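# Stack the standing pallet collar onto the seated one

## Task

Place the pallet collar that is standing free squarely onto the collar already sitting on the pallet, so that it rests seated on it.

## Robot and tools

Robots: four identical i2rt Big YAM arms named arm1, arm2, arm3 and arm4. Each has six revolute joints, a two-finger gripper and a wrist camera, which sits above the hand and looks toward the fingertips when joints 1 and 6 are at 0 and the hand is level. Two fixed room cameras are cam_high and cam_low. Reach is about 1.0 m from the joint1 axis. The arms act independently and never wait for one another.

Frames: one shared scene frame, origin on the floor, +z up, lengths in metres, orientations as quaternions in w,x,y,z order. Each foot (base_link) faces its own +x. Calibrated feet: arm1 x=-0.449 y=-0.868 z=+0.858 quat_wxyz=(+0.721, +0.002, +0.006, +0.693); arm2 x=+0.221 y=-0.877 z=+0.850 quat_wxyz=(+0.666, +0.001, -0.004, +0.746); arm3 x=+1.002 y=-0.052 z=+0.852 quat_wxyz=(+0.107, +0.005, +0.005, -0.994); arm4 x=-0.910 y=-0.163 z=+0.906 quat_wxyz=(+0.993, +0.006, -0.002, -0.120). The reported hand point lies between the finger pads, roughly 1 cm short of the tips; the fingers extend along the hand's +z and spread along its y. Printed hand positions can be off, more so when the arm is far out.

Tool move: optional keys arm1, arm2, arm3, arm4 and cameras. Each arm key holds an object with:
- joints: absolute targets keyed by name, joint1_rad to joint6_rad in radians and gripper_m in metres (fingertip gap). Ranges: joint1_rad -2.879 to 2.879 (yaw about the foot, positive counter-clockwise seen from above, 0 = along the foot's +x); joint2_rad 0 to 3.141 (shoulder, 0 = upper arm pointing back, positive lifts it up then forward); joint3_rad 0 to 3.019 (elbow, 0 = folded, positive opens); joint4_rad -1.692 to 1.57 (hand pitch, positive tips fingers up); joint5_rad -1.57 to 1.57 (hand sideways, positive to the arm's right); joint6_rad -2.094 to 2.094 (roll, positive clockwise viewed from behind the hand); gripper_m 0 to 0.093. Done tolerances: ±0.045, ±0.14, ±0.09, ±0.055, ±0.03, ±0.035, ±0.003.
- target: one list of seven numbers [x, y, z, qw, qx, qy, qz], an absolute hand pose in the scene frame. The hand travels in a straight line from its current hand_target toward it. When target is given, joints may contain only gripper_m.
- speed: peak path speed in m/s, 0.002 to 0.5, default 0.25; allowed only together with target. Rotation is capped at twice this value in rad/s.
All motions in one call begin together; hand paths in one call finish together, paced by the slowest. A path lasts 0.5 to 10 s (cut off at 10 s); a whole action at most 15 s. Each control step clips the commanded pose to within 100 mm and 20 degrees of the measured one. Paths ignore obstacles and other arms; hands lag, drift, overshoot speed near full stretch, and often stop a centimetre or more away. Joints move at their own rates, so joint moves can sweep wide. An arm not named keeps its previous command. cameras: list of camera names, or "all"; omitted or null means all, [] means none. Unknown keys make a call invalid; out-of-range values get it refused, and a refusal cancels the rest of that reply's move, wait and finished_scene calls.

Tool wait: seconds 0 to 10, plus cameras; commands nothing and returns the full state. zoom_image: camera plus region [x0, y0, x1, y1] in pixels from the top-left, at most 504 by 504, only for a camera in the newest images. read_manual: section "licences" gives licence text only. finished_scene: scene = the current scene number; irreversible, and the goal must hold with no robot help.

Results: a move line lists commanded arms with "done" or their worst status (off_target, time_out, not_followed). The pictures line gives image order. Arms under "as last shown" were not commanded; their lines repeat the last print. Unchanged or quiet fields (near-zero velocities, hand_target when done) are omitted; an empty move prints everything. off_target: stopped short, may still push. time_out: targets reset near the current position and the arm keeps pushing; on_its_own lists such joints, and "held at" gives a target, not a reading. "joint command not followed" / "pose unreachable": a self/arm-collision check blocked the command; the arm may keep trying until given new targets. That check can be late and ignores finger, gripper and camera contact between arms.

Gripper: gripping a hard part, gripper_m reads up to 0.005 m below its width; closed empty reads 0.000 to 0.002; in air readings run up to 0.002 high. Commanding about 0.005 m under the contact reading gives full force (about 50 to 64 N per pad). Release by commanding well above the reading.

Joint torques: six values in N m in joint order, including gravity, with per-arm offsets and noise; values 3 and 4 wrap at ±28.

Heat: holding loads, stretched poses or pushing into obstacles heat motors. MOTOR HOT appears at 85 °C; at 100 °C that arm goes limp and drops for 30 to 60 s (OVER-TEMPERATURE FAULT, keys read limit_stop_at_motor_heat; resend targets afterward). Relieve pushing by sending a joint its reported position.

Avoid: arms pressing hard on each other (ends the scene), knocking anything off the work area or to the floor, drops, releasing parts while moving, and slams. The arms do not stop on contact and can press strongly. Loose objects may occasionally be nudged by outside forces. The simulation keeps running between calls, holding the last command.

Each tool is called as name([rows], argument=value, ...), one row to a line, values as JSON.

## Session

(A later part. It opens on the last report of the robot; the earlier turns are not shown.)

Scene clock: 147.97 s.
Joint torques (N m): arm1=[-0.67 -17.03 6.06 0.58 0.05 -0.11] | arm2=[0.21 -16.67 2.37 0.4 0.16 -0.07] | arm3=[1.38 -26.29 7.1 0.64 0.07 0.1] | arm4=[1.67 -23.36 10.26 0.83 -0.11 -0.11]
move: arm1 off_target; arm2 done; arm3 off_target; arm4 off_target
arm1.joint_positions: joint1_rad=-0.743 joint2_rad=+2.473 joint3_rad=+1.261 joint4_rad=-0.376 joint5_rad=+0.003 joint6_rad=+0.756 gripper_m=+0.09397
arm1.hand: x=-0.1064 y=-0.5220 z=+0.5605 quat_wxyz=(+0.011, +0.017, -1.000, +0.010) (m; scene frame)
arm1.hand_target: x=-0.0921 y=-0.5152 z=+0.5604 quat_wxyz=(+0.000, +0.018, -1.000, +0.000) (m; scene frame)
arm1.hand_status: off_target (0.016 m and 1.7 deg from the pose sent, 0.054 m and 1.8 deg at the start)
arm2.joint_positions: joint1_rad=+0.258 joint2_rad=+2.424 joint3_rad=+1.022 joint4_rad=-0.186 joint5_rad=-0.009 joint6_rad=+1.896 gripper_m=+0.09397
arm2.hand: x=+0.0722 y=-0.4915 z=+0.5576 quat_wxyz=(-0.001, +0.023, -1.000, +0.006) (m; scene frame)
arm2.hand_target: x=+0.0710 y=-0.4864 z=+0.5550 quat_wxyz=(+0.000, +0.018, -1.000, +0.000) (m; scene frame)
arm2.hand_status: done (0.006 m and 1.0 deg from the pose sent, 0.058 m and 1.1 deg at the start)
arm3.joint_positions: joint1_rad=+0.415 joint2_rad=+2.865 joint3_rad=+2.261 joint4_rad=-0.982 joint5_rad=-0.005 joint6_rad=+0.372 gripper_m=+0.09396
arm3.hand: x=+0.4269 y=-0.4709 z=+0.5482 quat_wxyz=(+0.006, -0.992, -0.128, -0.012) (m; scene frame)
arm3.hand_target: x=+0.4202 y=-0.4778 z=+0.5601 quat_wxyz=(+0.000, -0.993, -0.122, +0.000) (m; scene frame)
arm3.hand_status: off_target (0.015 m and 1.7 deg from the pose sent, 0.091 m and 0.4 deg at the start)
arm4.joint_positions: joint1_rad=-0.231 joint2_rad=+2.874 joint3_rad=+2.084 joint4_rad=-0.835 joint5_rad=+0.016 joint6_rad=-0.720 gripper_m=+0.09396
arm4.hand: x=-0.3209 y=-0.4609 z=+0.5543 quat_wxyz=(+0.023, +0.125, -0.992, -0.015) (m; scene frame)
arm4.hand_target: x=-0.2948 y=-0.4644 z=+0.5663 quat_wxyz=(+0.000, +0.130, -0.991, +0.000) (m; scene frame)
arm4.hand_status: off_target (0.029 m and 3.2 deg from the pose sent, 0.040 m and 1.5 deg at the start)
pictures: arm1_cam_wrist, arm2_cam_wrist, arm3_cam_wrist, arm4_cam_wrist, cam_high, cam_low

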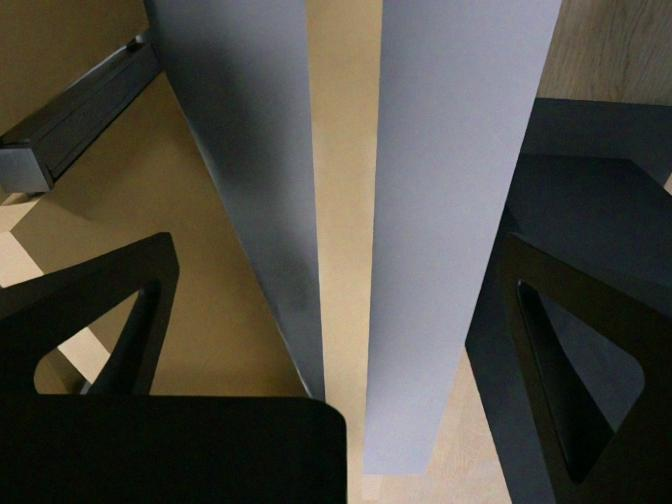

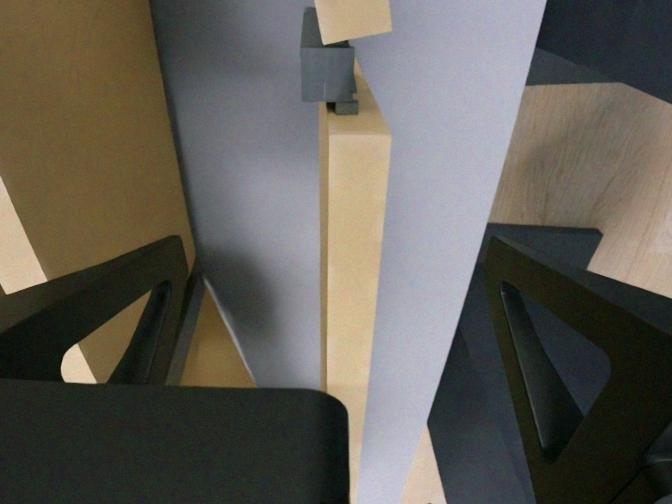

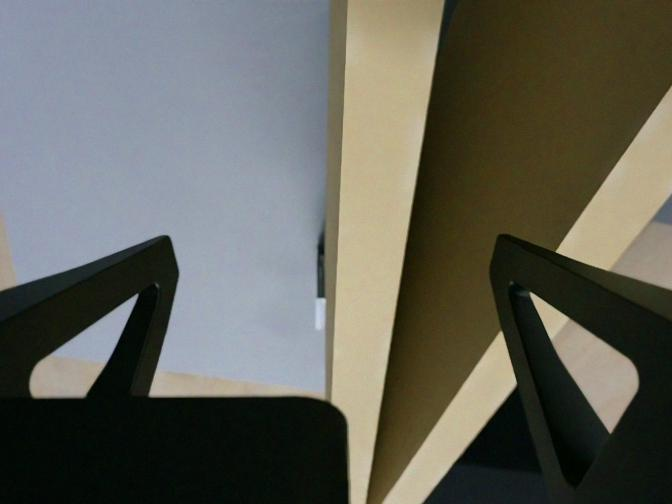

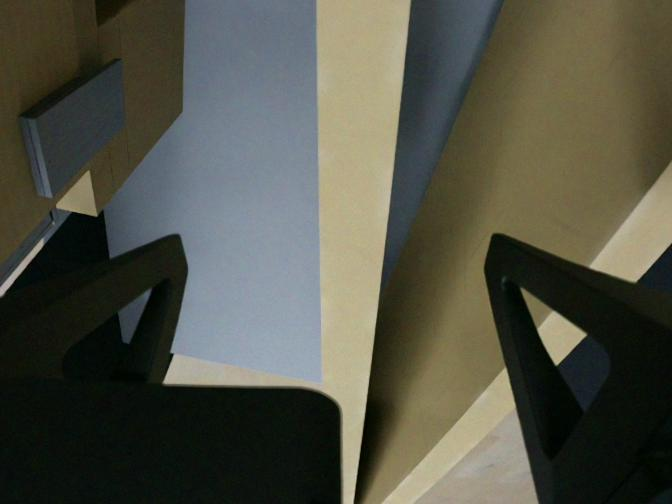

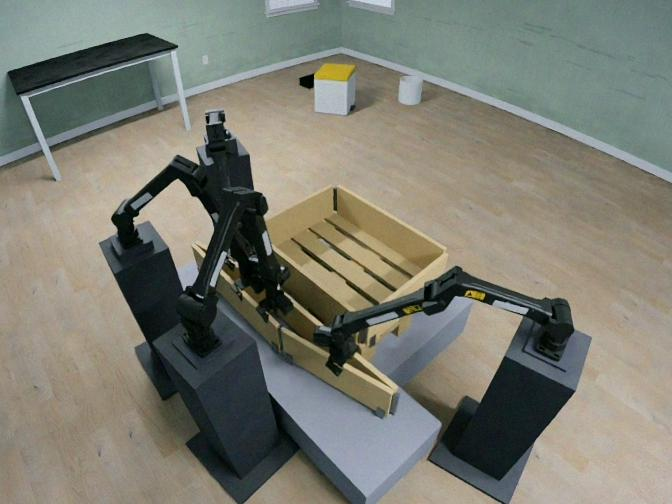

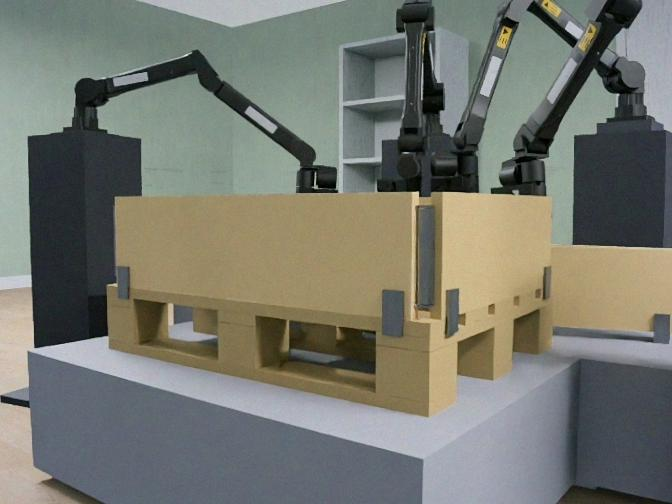

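move(arm1={"target":[-0.092,-0.517,0.475,0,-0.0175,0.9998,0],"speed":0.1}, arm2={"target":[0.071,-0.4945,0.473,0,-0.0175,0.9998,0],"speed":0.1}, arm3={"target":[0.42,-0.460,0.486,0,-0.9925,-0.1219,0],"speed":0.1}, arm4={"target":[-0.285,-0.471,0.486,0,-0.1305,0.9914,0],"speed":0.1})

Scene clock: 159.13 s.
Joint torques (N m): arm1=[-0.97 -16.97 5.12 0.65 0.05 -0.11] | arm2=[0.79 -16.62 1.21 0.43 0.16 -0.04] | arm3=[0.21 -22.77 10.03 0.43 0.07 -0.11] | arm4=[1.14 -22.18 11.34 -0.01 0.03 -0.14]
Motor temperatures (°C): arm1=[31 41 41 30 34 28 32] | arm2=[32 32 30 32 31 26 29] | arm3=[29 39 49 35 28 28 27] | arm4=[35 34 50 29 28 31 28]
move: arm1 off_target; arm2 done; arm3 off_target; arm4 off_target
arm1.joint_positions: joint1_rad=-0.743 joint2_rad=+2.675 joint3_rad=+1.389 joint4_rad=-0.295 joint5_rad=+0.003 joint6_rad=+0.753 gripper_m=+0.09397
arm1.hand: x=-0.1041 y=-0.5193 z=+0.4797 quat_wxyz=(+0.008, +0.018, -1.000, +0.007) (m; scene frame)
arm1.hand_target: x=-0.0923 y=-0.5173 z=+0.4754 quat_wxyz=(+0.000, +0.017, -1.000, +0.000) (m; scene frame)
arm1.hand_status: off_target (0.013 m and 1.2 deg from the pose sent, 0.087 m and 1.7 deg at the start)
arm2.joint_positions: joint1_rad=+0.258 joint2_rad=+2.638 joint3_rad=+1.132 joint4_rad=-0.074 joint5_rad=-0.009 joint6_rad=+1.902 gripper_m=+0.09397
arm2.hand: x=+0.0734 y=-0.4932 z=+0.4785 quat_wxyz=(+0.001, +0.020, -1.000, +0.002) (m; scene frame)
arm2.hand_target: x=+0.0710 y=-0.4944 z=+0.4731 quat_wxyz=(+0.000, +0.017, -1.000, +0.000) (m; scene frame)
arm2.hand_status: done (0.006 m and 0.4 deg from the pose sent, 0.085 m and 1.0 deg at the start)
arm3.joint_positions: joint1_rad=+0.413 joint2_rad=+2.972 joint3_rad=+2.308 joint4_rad=-0.916 joint5_rad=-0.007 joint6_rad=+0.381 gripper_m=+0.09396
arm3.hand: x=+0.4351 y=-0.4629 z=+0.4886 quat_wxyz=(+0.004, -0.992, -0.123, -0.010) (m; scene frame)
arm3.hand_target: x=+0.4207 y=-0.4595 z=+0.4863 quat_wxyz=(+0.000, -0.993, -0.117, +0.000) (m; scene frame)
arm3.hand_status: off_target (0.016 m and 1.3 deg from the pose sent, 0.064 m and 1.7 deg at the start)
arm4.joint_positions: joint1_rad=-0.230 joint2_rad=+3.104 joint3_rad=+2.384 joint4_rad=-0.866 joint5_rad=+0.006 joint6_rad=-0.720 gripper_m=+0.09396
arm4.hand: x=-0.2962 y=-0.4698 z=+0.4853 quat_wxyz=(+0.004, +0.125, -0.992, -0.007) (m; scene frame)
arm4.hand_target: x=-0.2852 y=-0.4699 z=+0.4862 quat_wxyz=(-0.002, +0.130, -0.991, -0.002) (m; scene frame)
arm4.hand_status: off_target (0.011 m and 1.1 deg from the pose sent, 0.078 m and 3.2 deg at the start)
pictures: arm1_cam_wrist, arm2_cam_wrist, arm3_cam_wrist, arm4_cam_wrist, cam_high, cam_low

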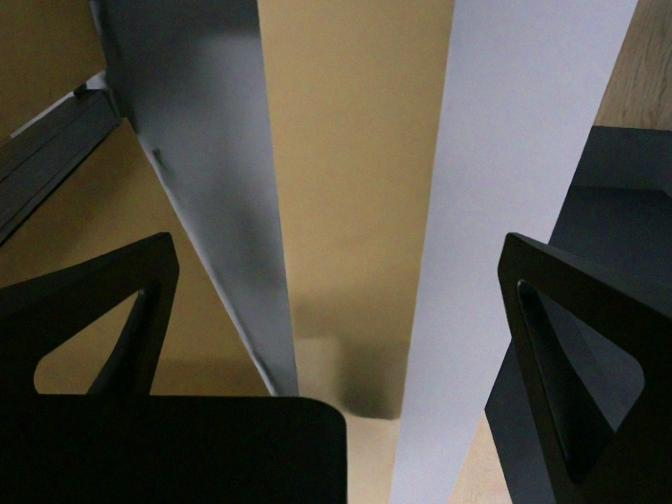

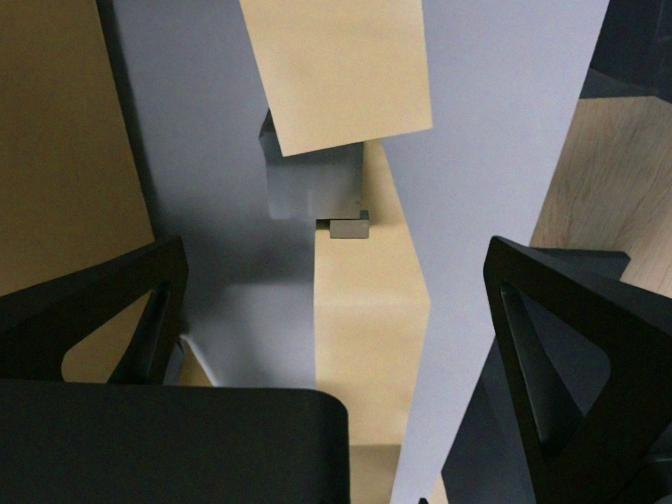

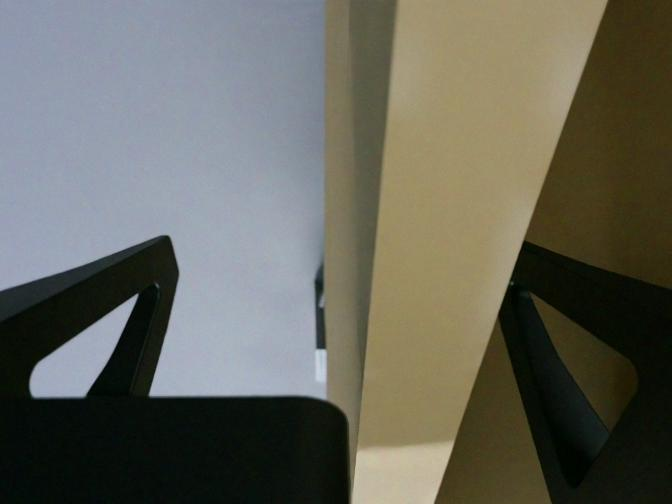

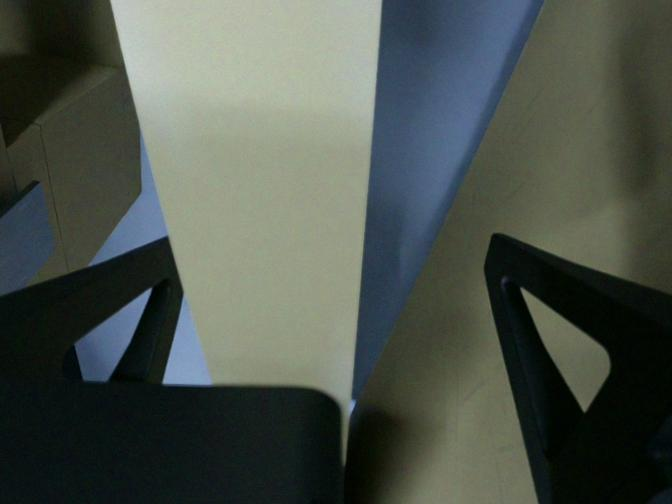

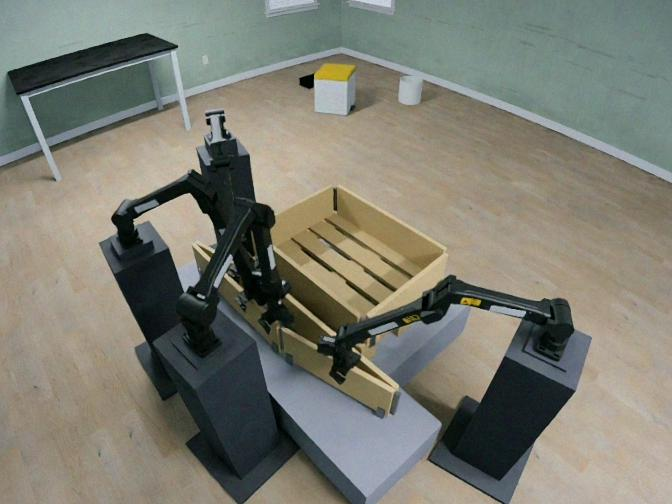

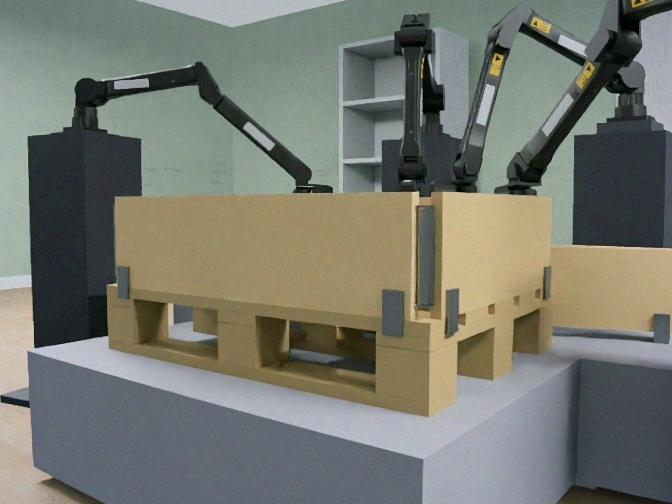

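move(arm1={"target":[-0.148,-0.5225,0.475,0,-0.0175,0.9998,0],"speed":0.1}, arm2={"target":[0.015,-0.5035,0.473,0,-0.0175,0.9998,0],"speed":0.1}, arm3={"target":[0.40,-0.444,0.486,0,-0.9925,-0.1219,0],"speed":0.1}, arm4={"target":[-0.345,-0.475,0.486,0,-0.1305,0.9914,0],"speed":0.1})

Scene clock: 172.13 s.
Joint torques (N m): arm1=[0.79 -17.85 1.55 0.65 0.07 0.14] | arm2=[0.38 -16.91 1.77 -0.43 0.16 -0.05] | arm3=[-0.67 -22.07 9.95 0.02 0.07 -0.26] | arm4=[-0.62 -23.82 5.27 0.98 0.09 -0.24]
move: arm1 done; arm2 done; arm3 off_target; arm4 off_target
arm1.joint_positions: joint1_rad=-0.689 joint2_rad=+2.675 joint3_rad=+1.287 joint4_rad=-0.188 joint5_rad=+0.003 joint6_rad=+0.796 gripper_m=+0.09397
arm1.hand: x=-0.1478 y=-0.5280 z=+0.4712 quat_wxyz=(+0.006, +0.024, -1.000, +0.005) (m; scene frame)
arm1.hand_target: x=-0.1479 y=-0.5224 z=+0.4750 quat_wxyz=(+0.000, +0.022, -1.000, +0.000) (m; scene frame)
arm1.hand_status: done (0.007 m and 1.2 deg from the pose sent, 0.044 m and 1.2 deg at the start)
arm2.joint_positions: joint1_rad=+0.394 joint2_rad=+2.638 joint3_rad=+1.174 joint4_rad=-0.092 joint5_rad=-0.009 joint6_rad=+2.031 gripper_m=+0.09397
arm2.hand: x=+0.0132 y=-0.4982 z=+0.4796 quat_wxyz=(+0.005, +0.023, -1.000, -0.008) (m; scene frame)
arm2.hand_target: x=+0.0154 y=-0.5036 z=+0.4731 quat_wxyz=(-0.001, +0.018, -1.000, +0.000) (m; scene frame)
arm2.hand_status: done (0.009 m and 1.3 deg from the pose sent, 0.060 m and 0.4 deg at the start)
arm3.joint_positions: joint1_rad=+0.389 joint2_rad=+2.990 joint3_rad=+2.373 joint4_rad=-0.936 joint5_rad=-0.007 joint6_rad=+0.354 gripper_m=+0.09396
arm3.hand: x=+0.4109 y=-0.4594 z=+0.4962 quat_wxyz=(-0.003, -0.992, -0.125, +0.002) (m; scene frame)
arm3.hand_target: x=+0.4008 y=-0.4440 z=+0.4865 quat_wxyz=(-0.001, -0.992, -0.122, +0.001) (m; scene frame)
arm3.hand_status: off_target (0.021 m and 0.5 deg from the pose sent, 0.040 m and 1.3 deg at the start)
arm4.joint_positions: joint1_rad=-0.257 joint2_rad=+2.998 joint3_rad=+2.093 joint4_rad=-0.691 joint5_rad=+0.006 joint6_rad=-0.756 gripper_m=+0.09396
arm4.hand: x=-0.3491 y=-0.4624 z=+0.4772 quat_wxyz=(+0.008, +0.129, -0.992, -0.010) (m; scene frame)
arm4.hand_target: x=-0.3449 y=-0.4741 z=+0.4859 quat_wxyz=(-0.001, +0.130, -0.991, -0.002) (m; scene frame)
arm4.hand_status: off_target (0.016 m and 1.5 deg from the pose sent, 0.049 m and 1.1 deg at the start)
pictures: arm1_cam_wrist, arm2_cam_wrist, arm3_cam_wrist, arm4_cam_wrist, cam_high, cam_low
led back after a hold (arm2 arm): the arm was led back toward your command in small steps, so it may still be short of it.
pose unreachable (arm2 arm): on one or more control steps of this call this arm could not follow its commanded pose, so it was not sent that pose on those steps. It may still have moved: this result reports where it is.
cause: moving toward the commanded pose would bring a part of the arm too close to another arm (this arm's wrist (the part past joint 4) and the arm1 arm's wrist (the part past joint 4)).

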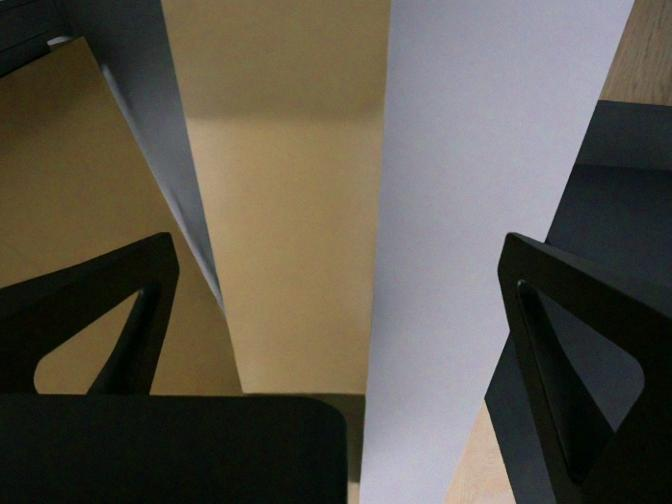

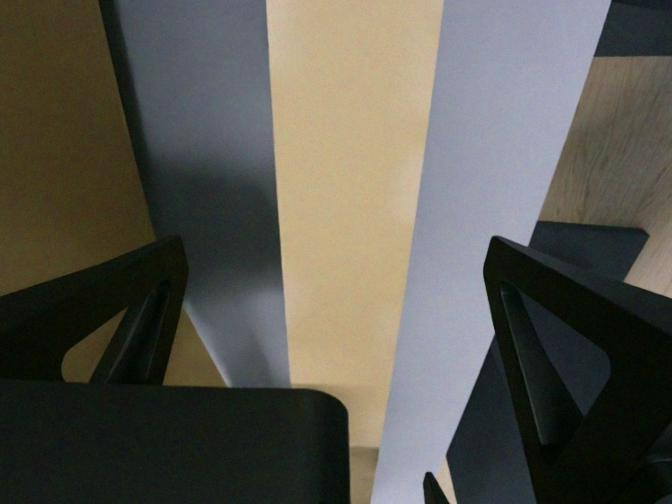

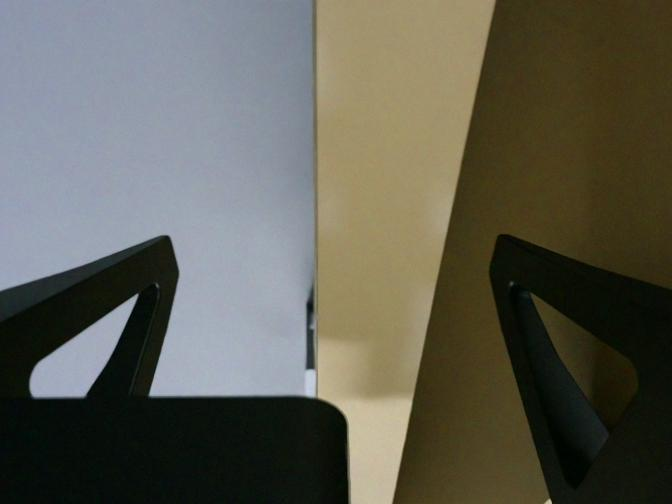

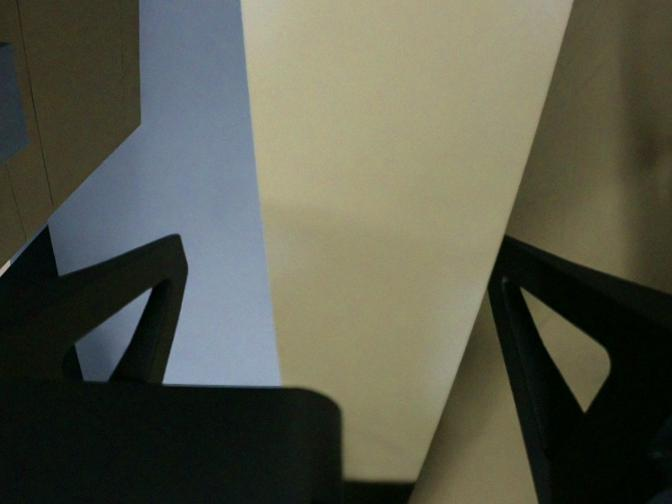

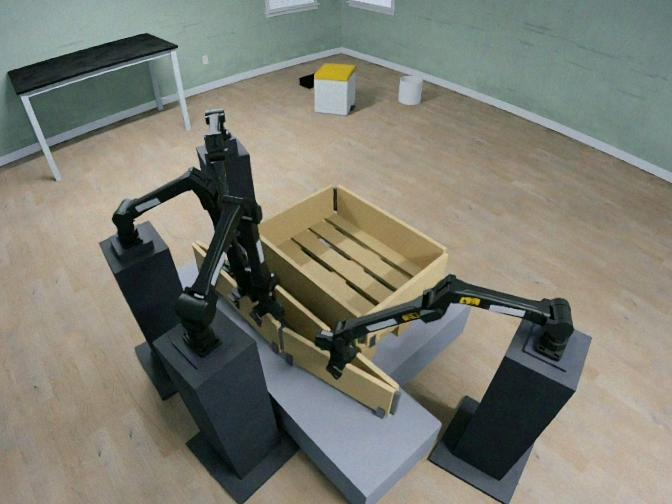

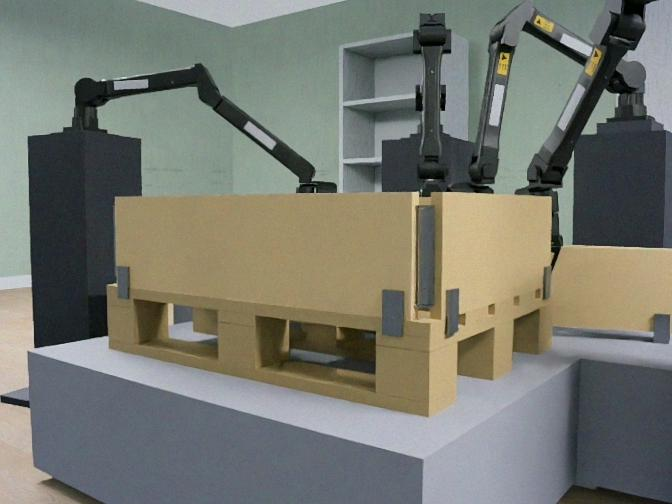

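move(arm1={"target":[-0.163,-0.5165,0.475,0,-0.0175,0.9998,0],"speed":0.1}, arm2={"target":[0.020,-0.5045,0.470,0,-0.0175,0.9998,0],"speed":0.1}, arm3={"target":[0.40,-0.436,0.48,0,-0.9925,-0.1219,0],"speed":0.1}, arm4={"target":[-0.345,-0.478,0.486,0,-0.1305,0.9914,0],"speed":0.1})

move(arm1={"joints":{"gripper_m":0.03}}, arm2={"joints":{"gripper_m":0.03}}, arm3={"joints":{"gripper_m":0.03}}, arm4={"joints":{"gripper_m":0.03}})

Scene clock: 181.50 s.
Heat: arm1: hottest joint2_rad 41 °C; arm2: hottest joint2_rad 34 °C; arm3: hottest joint3_rad 49 °C; arm4: hottest joint3_rad 47 °C.
move: arm1 done; arm2 done; arm3 off_target; arm4 off_target
arm1.hand_status: done (0.009 m and 1.0 deg from the pose sent, 0.019 m and 1.2 deg at the start)
arm2.hand_status: done (0.010 m and 1.0 deg from the pose sent, 0.013 m and 1.3 deg at the start)
arm3.hand_status: off_target (0.029 m and 0.7 deg from the pose sent, 0.030 m and 0.5 deg at the start)
arm4.hand_status: off_target (0.018 m and 1.5 deg from the pose sent, 0.018 m and 1.5 deg at the start)

Scene clock: 182.53 s.
Joint torques (N m): arm1=[1.08 -17.85 1.35 0.64 0.08 0.13] | arm2=[-0.26 -16.73 1.39 0.02 0.12 -0.12] | arm3=[0.15 -22.83 8.34 0.49 0.44 -0.23] | arm4=[-0.79 -23.53 5.93 0.83 0.09 -0.2]
move: arm1 done; arm2 done; arm3 done; arm4 done
arm1.joint_positions: joint1_rad=-0.659 joint2_rad=+2.675 joint3_rad=+1.273 joint4_rad=-0.175 joint5_rad=+0.003 joint6_rad=+0.839 gripper_m=+0.03011
arm1.joint_status: all done
arm1.hand: x=-0.1621 y=-0.5238 z=+0.4703 quat_wxyz=(+0.007, +0.017, -1.000, +0.006) (m; scene frame)
arm2.joint_positions: joint1_rad=+0.394 joint2_rad=+2.644 joint3_rad=+1.174 joint4_rad=-0.092 joint5_rad=-0.009 joint6_rad=+2.031 gripper_m=+0.03009
arm2.joint_status: all done
arm2.hand: x=+0.0146 y=-0.5007 z=+0.4772 quat_wxyz=(+0.004, +0.023, -1.000, -0.005) (m; scene frame)
arm3.joint_positions: joint1_rad=+0.370 joint2_rad=+2.998 joint3_rad=+2.373 joint4_rad=-0.931 joint5_rad=-0.016 joint6_rad=+0.341 gripper_m=+0.03010
arm3.joint_status: all done
arm3.hand: x=+0.4064 y=-0.4478 z=+0.4907 quat_wxyz=(-0.006, -0.993, -0.121, -0.002) (m; scene frame)
arm4.joint_positions: joint1_rad=-0.259 joint2_rad=+2.997 joint3_rad=+2.093 joint4_rad=-0.691 joint5_rad=+0.011 joint6_rad=-0.772 gripper_m=+0.03008
arm4.joint_status: all done
arm4.hand: x=-0.3493 y=-0.4646 z=+0.4782 quat_wxyz=(+0.009, +0.137, -0.991, -0.008) (m; scene frame)
pictures: arm1_cam_wrist, arm2_cam_wrist, arm3_cam_wrist, arm4_cam_wrist, cam_high, cam_low

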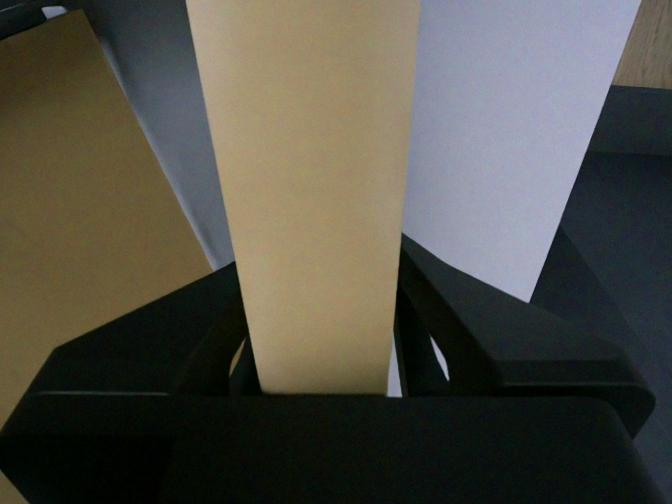

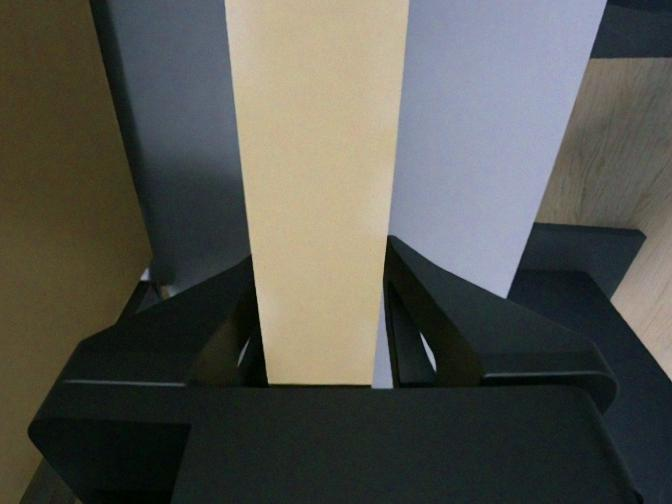

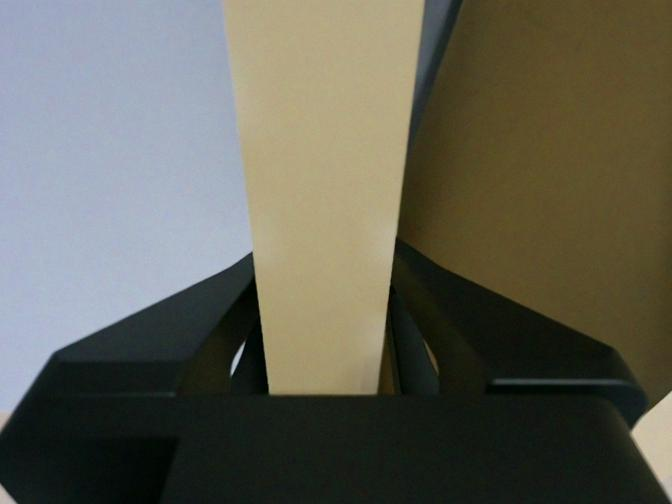

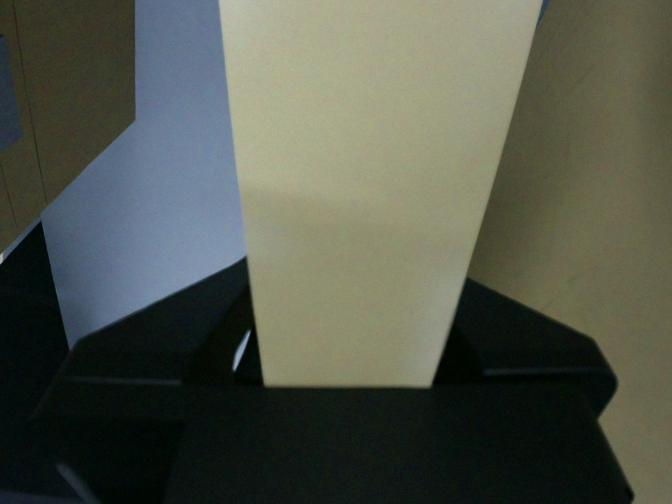

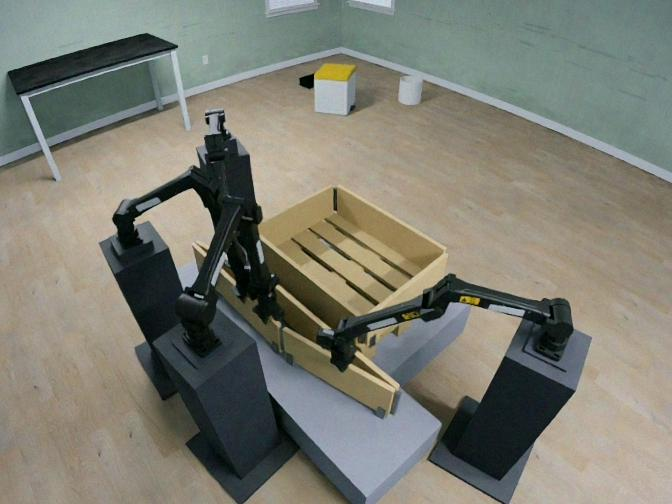

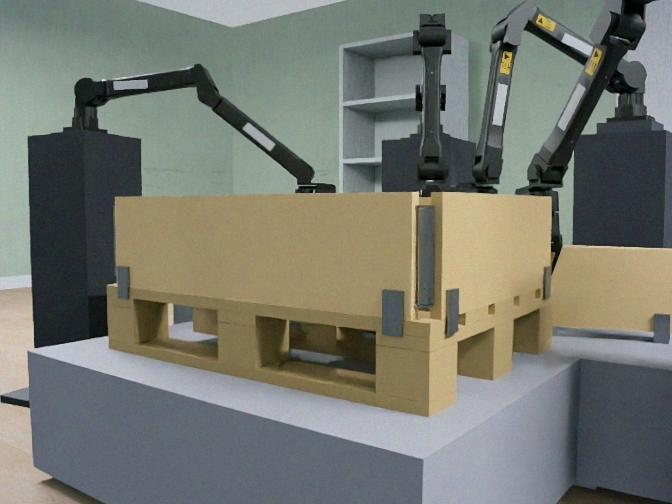

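move(arm1={"joints":{"gripper_m":0.012}}, arm2={"joints":{"gripper_m":0.012}}, arm3={"joints":{"gripper_m":0.012}}, arm4={"joints":{"gripper_m":0.012}}, cameras=[])

move(arm1={"target":[-0.163,-0.52,0.535,0,-0.0175,0.9998,0],"speed":0.1}, arm2={"target":[0.015,-0.505,0.535,0,-0.0175,0.9998,0],"speed":0.1}, arm3={"target":[0.405,-0.446,0.545,0,-0.9925,-0.1219,0],"speed":0.1}, arm4={"target":[-0.345,-0.473,0.545,0,-0.1305,0.9914,0],"speed":0.1})

Scene clock: 190.90 s.
move: arm1 off_target; arm2 off_target; arm3 off_target; arm4 off_target
arm1.joint_status: gripper_m off_target (ended at +0.01851, target +0.01200)
arm2.joint_status: gripper_m off_target (ended at +0.01926, target +0.01200)
arm3.joint_status: gripper_m off_target (ended at +0.01978, target +0.01200)
arm4.joint_status: gripper_m off_target (ended at +0.01903, target +0.01200)
pictures: none

Scene clock: 192.20 s.
Joint torques (N m): arm1=[0.79 -23.3 -0.61 -1.06 -0.2 0.13] | arm2=[0.15 -24.35 -1.24 -1.57 0.02 -0.16] | arm3=[1.32 -29.98 5.35 -1.52 0.24 0.4] | arm4=[-0.79 -27.81 4.25 -0.77 -0.64 0.02]
move: arm1 off_target; arm2 off_target; arm3 off_target; arm4 off_target
arm1.joint_positions: joint1_rad=-0.659 joint2_rad=+2.599 joint3_rad=+1.191 joint4_rad=-0.169 joint5_rad=+0.018 joint6_rad=+0.836 gripper_m=+0.01848
arm1.hand: x=-0.1669 y=-0.5338 z=+0.4979 quat_wxyz=(+0.000, +0.019, -1.000, +0.011) (m; scene frame)
arm1.hand_target: x=-0.1606 y=-0.5191 z=+0.5318 quat_wxyz=(-0.006, +0.017, -1.000, -0.002) (m; scene frame)
arm1.hand_status: off_target (0.040 m and 1.2 deg from the pose sent, 0.065 m and 1.0 deg at the start)
arm2.joint_positions: joint1_rad=+0.399 joint2_rad=+2.570 joint3_rad=+1.108 joint4_rad=-0.108 joint5_rad=-0.013 joint6_rad=+2.046 gripper_m=+0.01923
arm2.hand: x=+0.0163 y=-0.5103 z=+0.5038 quat_wxyz=(+0.004, +0.018, -1.000, -0.001) (m; scene frame)
arm2.hand_target: x=+0.0127 y=-0.5035 z=+0.5326 quat_wxyz=(+0.006, +0.017, -1.000, -0.004) (m; scene frame)
arm2.hand_status: off_target (0.032 m and 0.5 deg from the pose sent, 0.058 m and 1.0 deg at the start)
arm3.joint_positions: joint1_rad=+0.370 joint2_rad=+2.937 joint3_rad=+2.278 joint4_rad=-0.879 joint5_rad=-0.011 joint6_rad=+0.282 gripper_m=+0.01979
arm3.hand: x=+0.4082 y=-0.4450 z=+0.5040 quat_wxyz=(-0.008, -0.989, -0.151, +0.008) (m; scene frame)
arm3.hand_target: x=+0.4017 y=-0.4483 z=+0.5426 quat_wxyz=(-0.003, -0.992, -0.127, +0.006) (m; scene frame)
arm3.hand_status: off_target (0.041 m and 3.6 deg from the pose sent, 0.055 m and 1.0 deg at the start)
arm4.joint_positions: joint1_rad=-0.250 joint2_rad=+2.914 joint3_rad=+1.966 joint4_rad=-0.643 joint5_rad=+0.031 joint6_rad=-0.791 gripper_m=+0.01900
arm4.hand: x=-0.3594 y=-0.4566 z=+0.5002 quat_wxyz=(+0.013, +0.150, -0.989, +0.001) (m; scene frame)
arm4.hand_target: x=-0.3438 y=-0.4739 z=+0.5427 quat_wxyz=(-0.002, +0.135, -0.991, +0.002) (m; scene frame)
arm4.hand_status: off_target (0.050 m and 2.8 deg from the pose sent, 0.067 m and 1.2 deg at the start)
pictures: arm1_cam_wrist, arm2_cam_wrist, arm3_cam_wrist, arm4_cam_wrist, cam_high, cam_low

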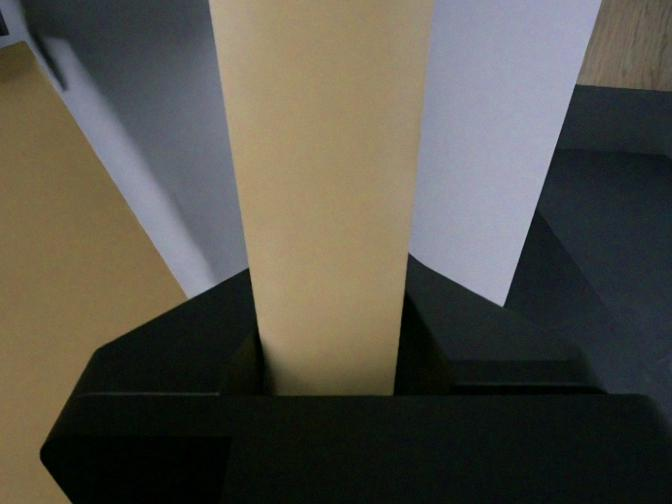

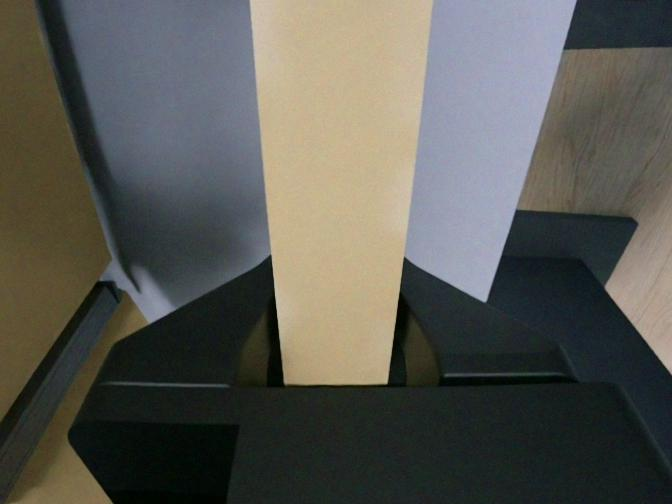

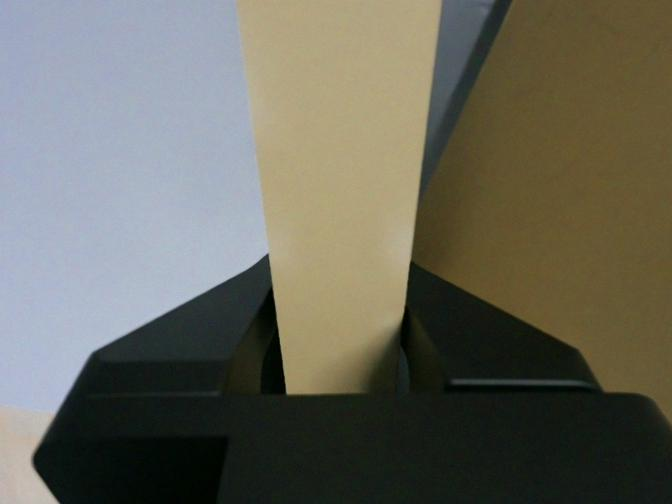

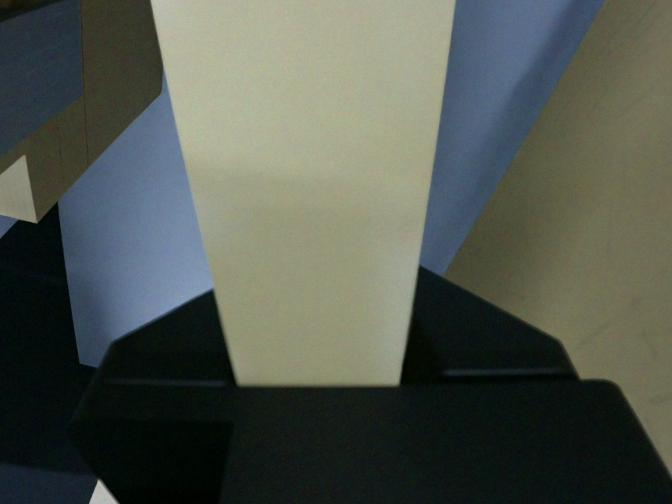

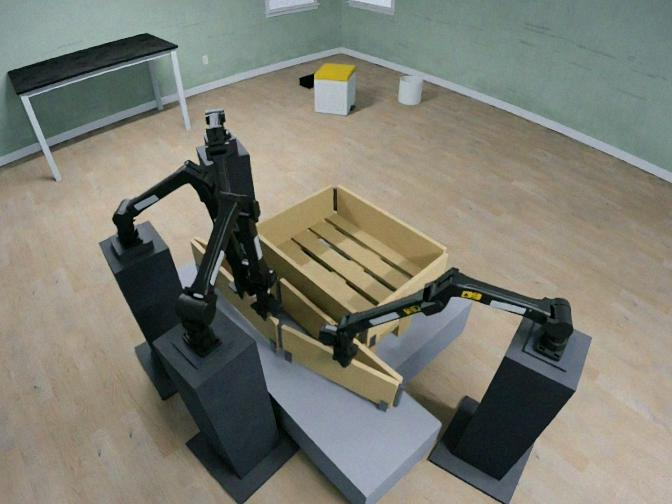

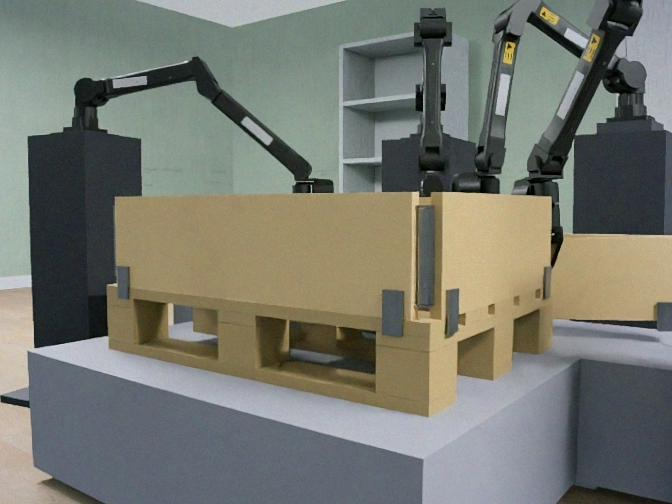

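move(arm1={"target":[-0.163,-0.51,0.74,0,-0.0175,0.9998,0],"speed":0.1}, arm2={"target":[0.020,-0.495,0.74,0,-0.0175,0.9998,0],"speed":0.1}, arm3={"target":[0.405,-0.441,0.745,0,-0.9925,-0.1219,0],"speed":0.1}, arm4={"target":[-0.345,-0.468,0.75,0,-0.1305,0.9914,0],"speed":0.1})

Scene clock: 198.67 s.
Joint torques (N m): arm1=[2.02 -23 4.86 -1.98 -0.53 0.28] | arm2=[-1.08 -23.77 4.14 -2.66 0.56 -0.28] | arm3=[0.85 -30.74 7.53 -2.15 0.55 0.28] | arm4=[0.03 -27.4 7.47 -1.28 -1.28 0.05]
Motor temperatures (°C): arm1=[31 43 38 30 33 27 32] | arm2=[32 35 29 32 30 26 29] | arm3=[29 41 47 35 28 28 28] | arm4=[35 35 45 29 29 31 29]
move: arm1 off_target; arm2 off_target; arm3 off_target; arm4 off_target
arm1.joint_positions: joint1_rad=-0.659 joint2_rad=+2.101 joint3_rad=+1.030 joint4_rad=-0.537 joint5_rad=+0.020 joint6_rad=+0.834 gripper_m=+0.01848
arm1.hand: x=-0.1621 y=-0.5300 z=+0.6945 quat_wxyz=(+0.010, +0.020, -0.999, +0.023) (m; scene frame)
arm1.hand_target: x=-0.1632 y=-0.5109 z=+0.7363 quat_wxyz=(+0.000, +0.019, -1.000, +0.000) (m; scene frame)
arm1.hand_status: off_target (0.050 m and 2.9 deg from the pose sent, 0.243 m and 1.2 deg at the start)
arm2.joint_positions: joint1_rad=+0.390 joint2_rad=+2.052 joint3_rad=+0.950 joint4_rad=-0.494 joint5_rad=-0.018 joint6_rad=+2.034 gripper_m=+0.01923
arm2.hand: x=+0.0154 y=-0.5056 z=+0.6996 quat_wxyz=(+0.000, +0.020, -1.000, +0.012) (m; scene frame)
arm2.hand_target: x=+0.0198 y=-0.4952 z=+0.7364 quat_wxyz=(+0.000, +0.018, -1.000, -0.001) (m; scene frame)
arm2.hand_status: off_target (0.042 m and 1.4 deg from the pose sent, 0.237 m and 0.5 deg at the start)
arm3.joint_positions: joint1_rad=+0.370 joint2_rad=+2.570 joint3_rad=+2.062 joint4_rad=-1.054 joint5_rad=-0.020 joint6_rad=+0.299 gripper_m=+0.01990
arm3.hand: x=+0.4105 y=-0.4463 z=+0.6892 quat_wxyz=(-0.007, -0.990, -0.142, -0.005) (m; scene frame)
arm3.hand_target: x=+0.4045 y=-0.4417 z=+0.7420 quat_wxyz=(-0.001, -0.993, -0.122, +0.000) (m; scene frame)
arm3.hand_status: off_target (0.056 m and 2.5 deg from the pose sent, 0.241 m and 3.6 deg at the start)
arm4.joint_positions: joint1_rad=-0.250 joint2_rad=+2.485 joint3_rad=+1.701 joint4_rad=-0.823 joint5_rad=+0.048 joint6_rad=-0.772 gripper_m=+0.01925
arm4.hand: x=-0.3612 y=-0.4620 z=+0.6987 quat_wxyz=(+0.025, +0.142, -0.990, +0.003) (m; scene frame)
arm4.hand_target: x=-0.3458 y=-0.4679 z=+0.7478 quat_wxyz=(+0.000, +0.131, -0.991, +0.000) (m; scene frame)
arm4.hand_status: off_target (0.054 m and 3.1 deg from the pose sent, 0.251 m and 2.8 deg at the start)
pictures: arm1_cam_wrist, arm2_cam_wrist, arm3_cam_wrist, arm4_cam_wrist, cam_high, cam_low

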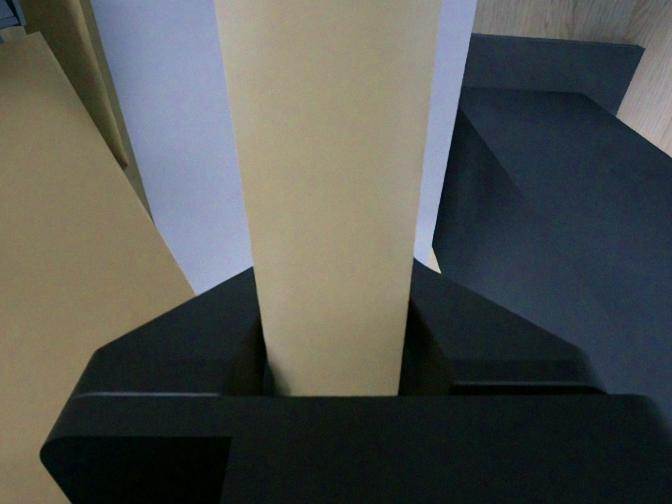

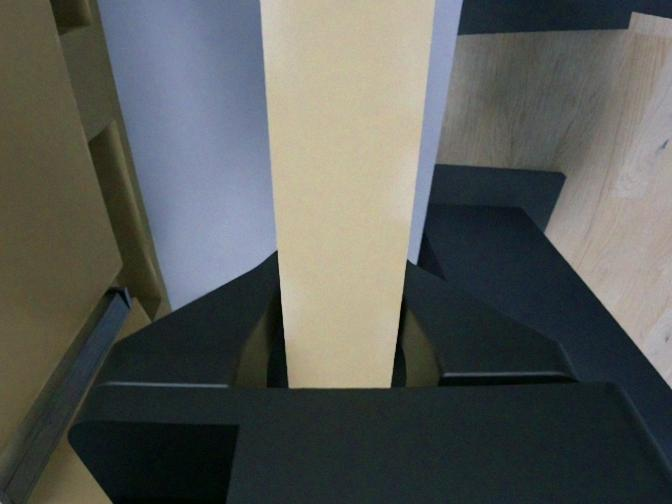

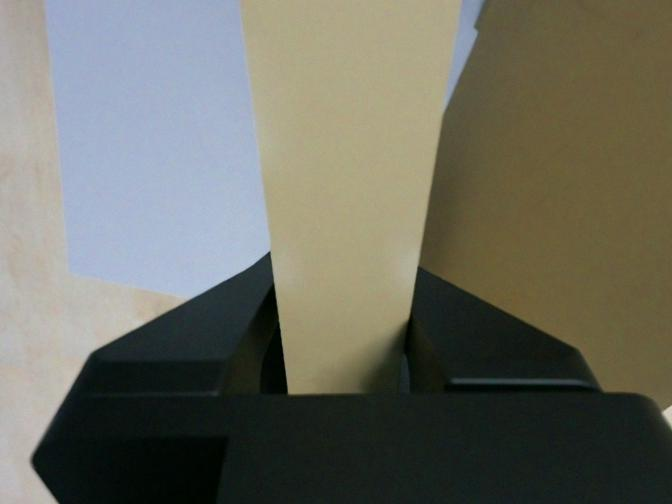

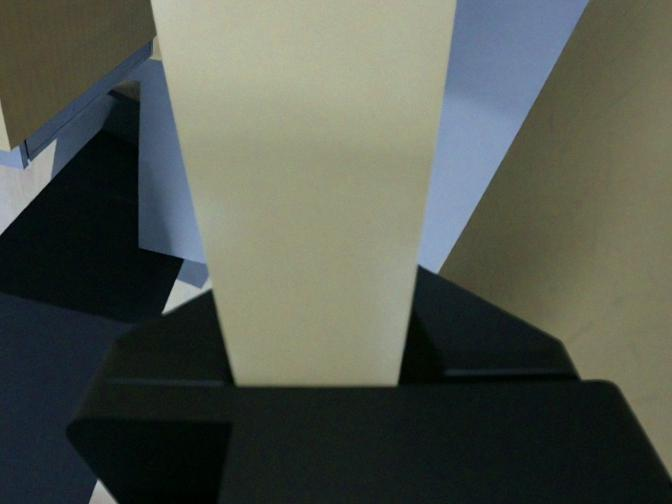

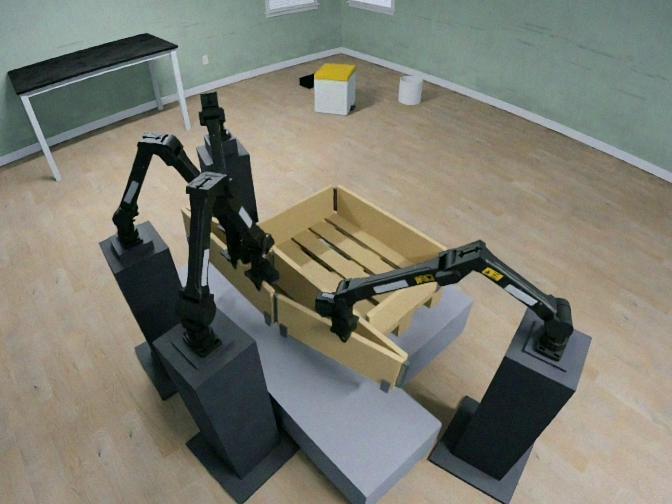

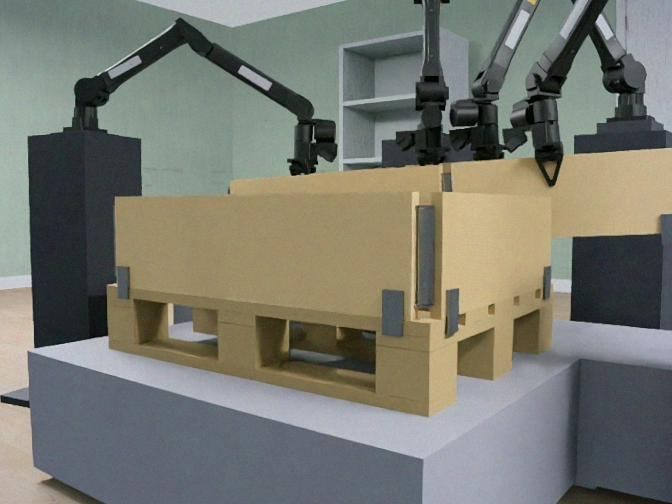

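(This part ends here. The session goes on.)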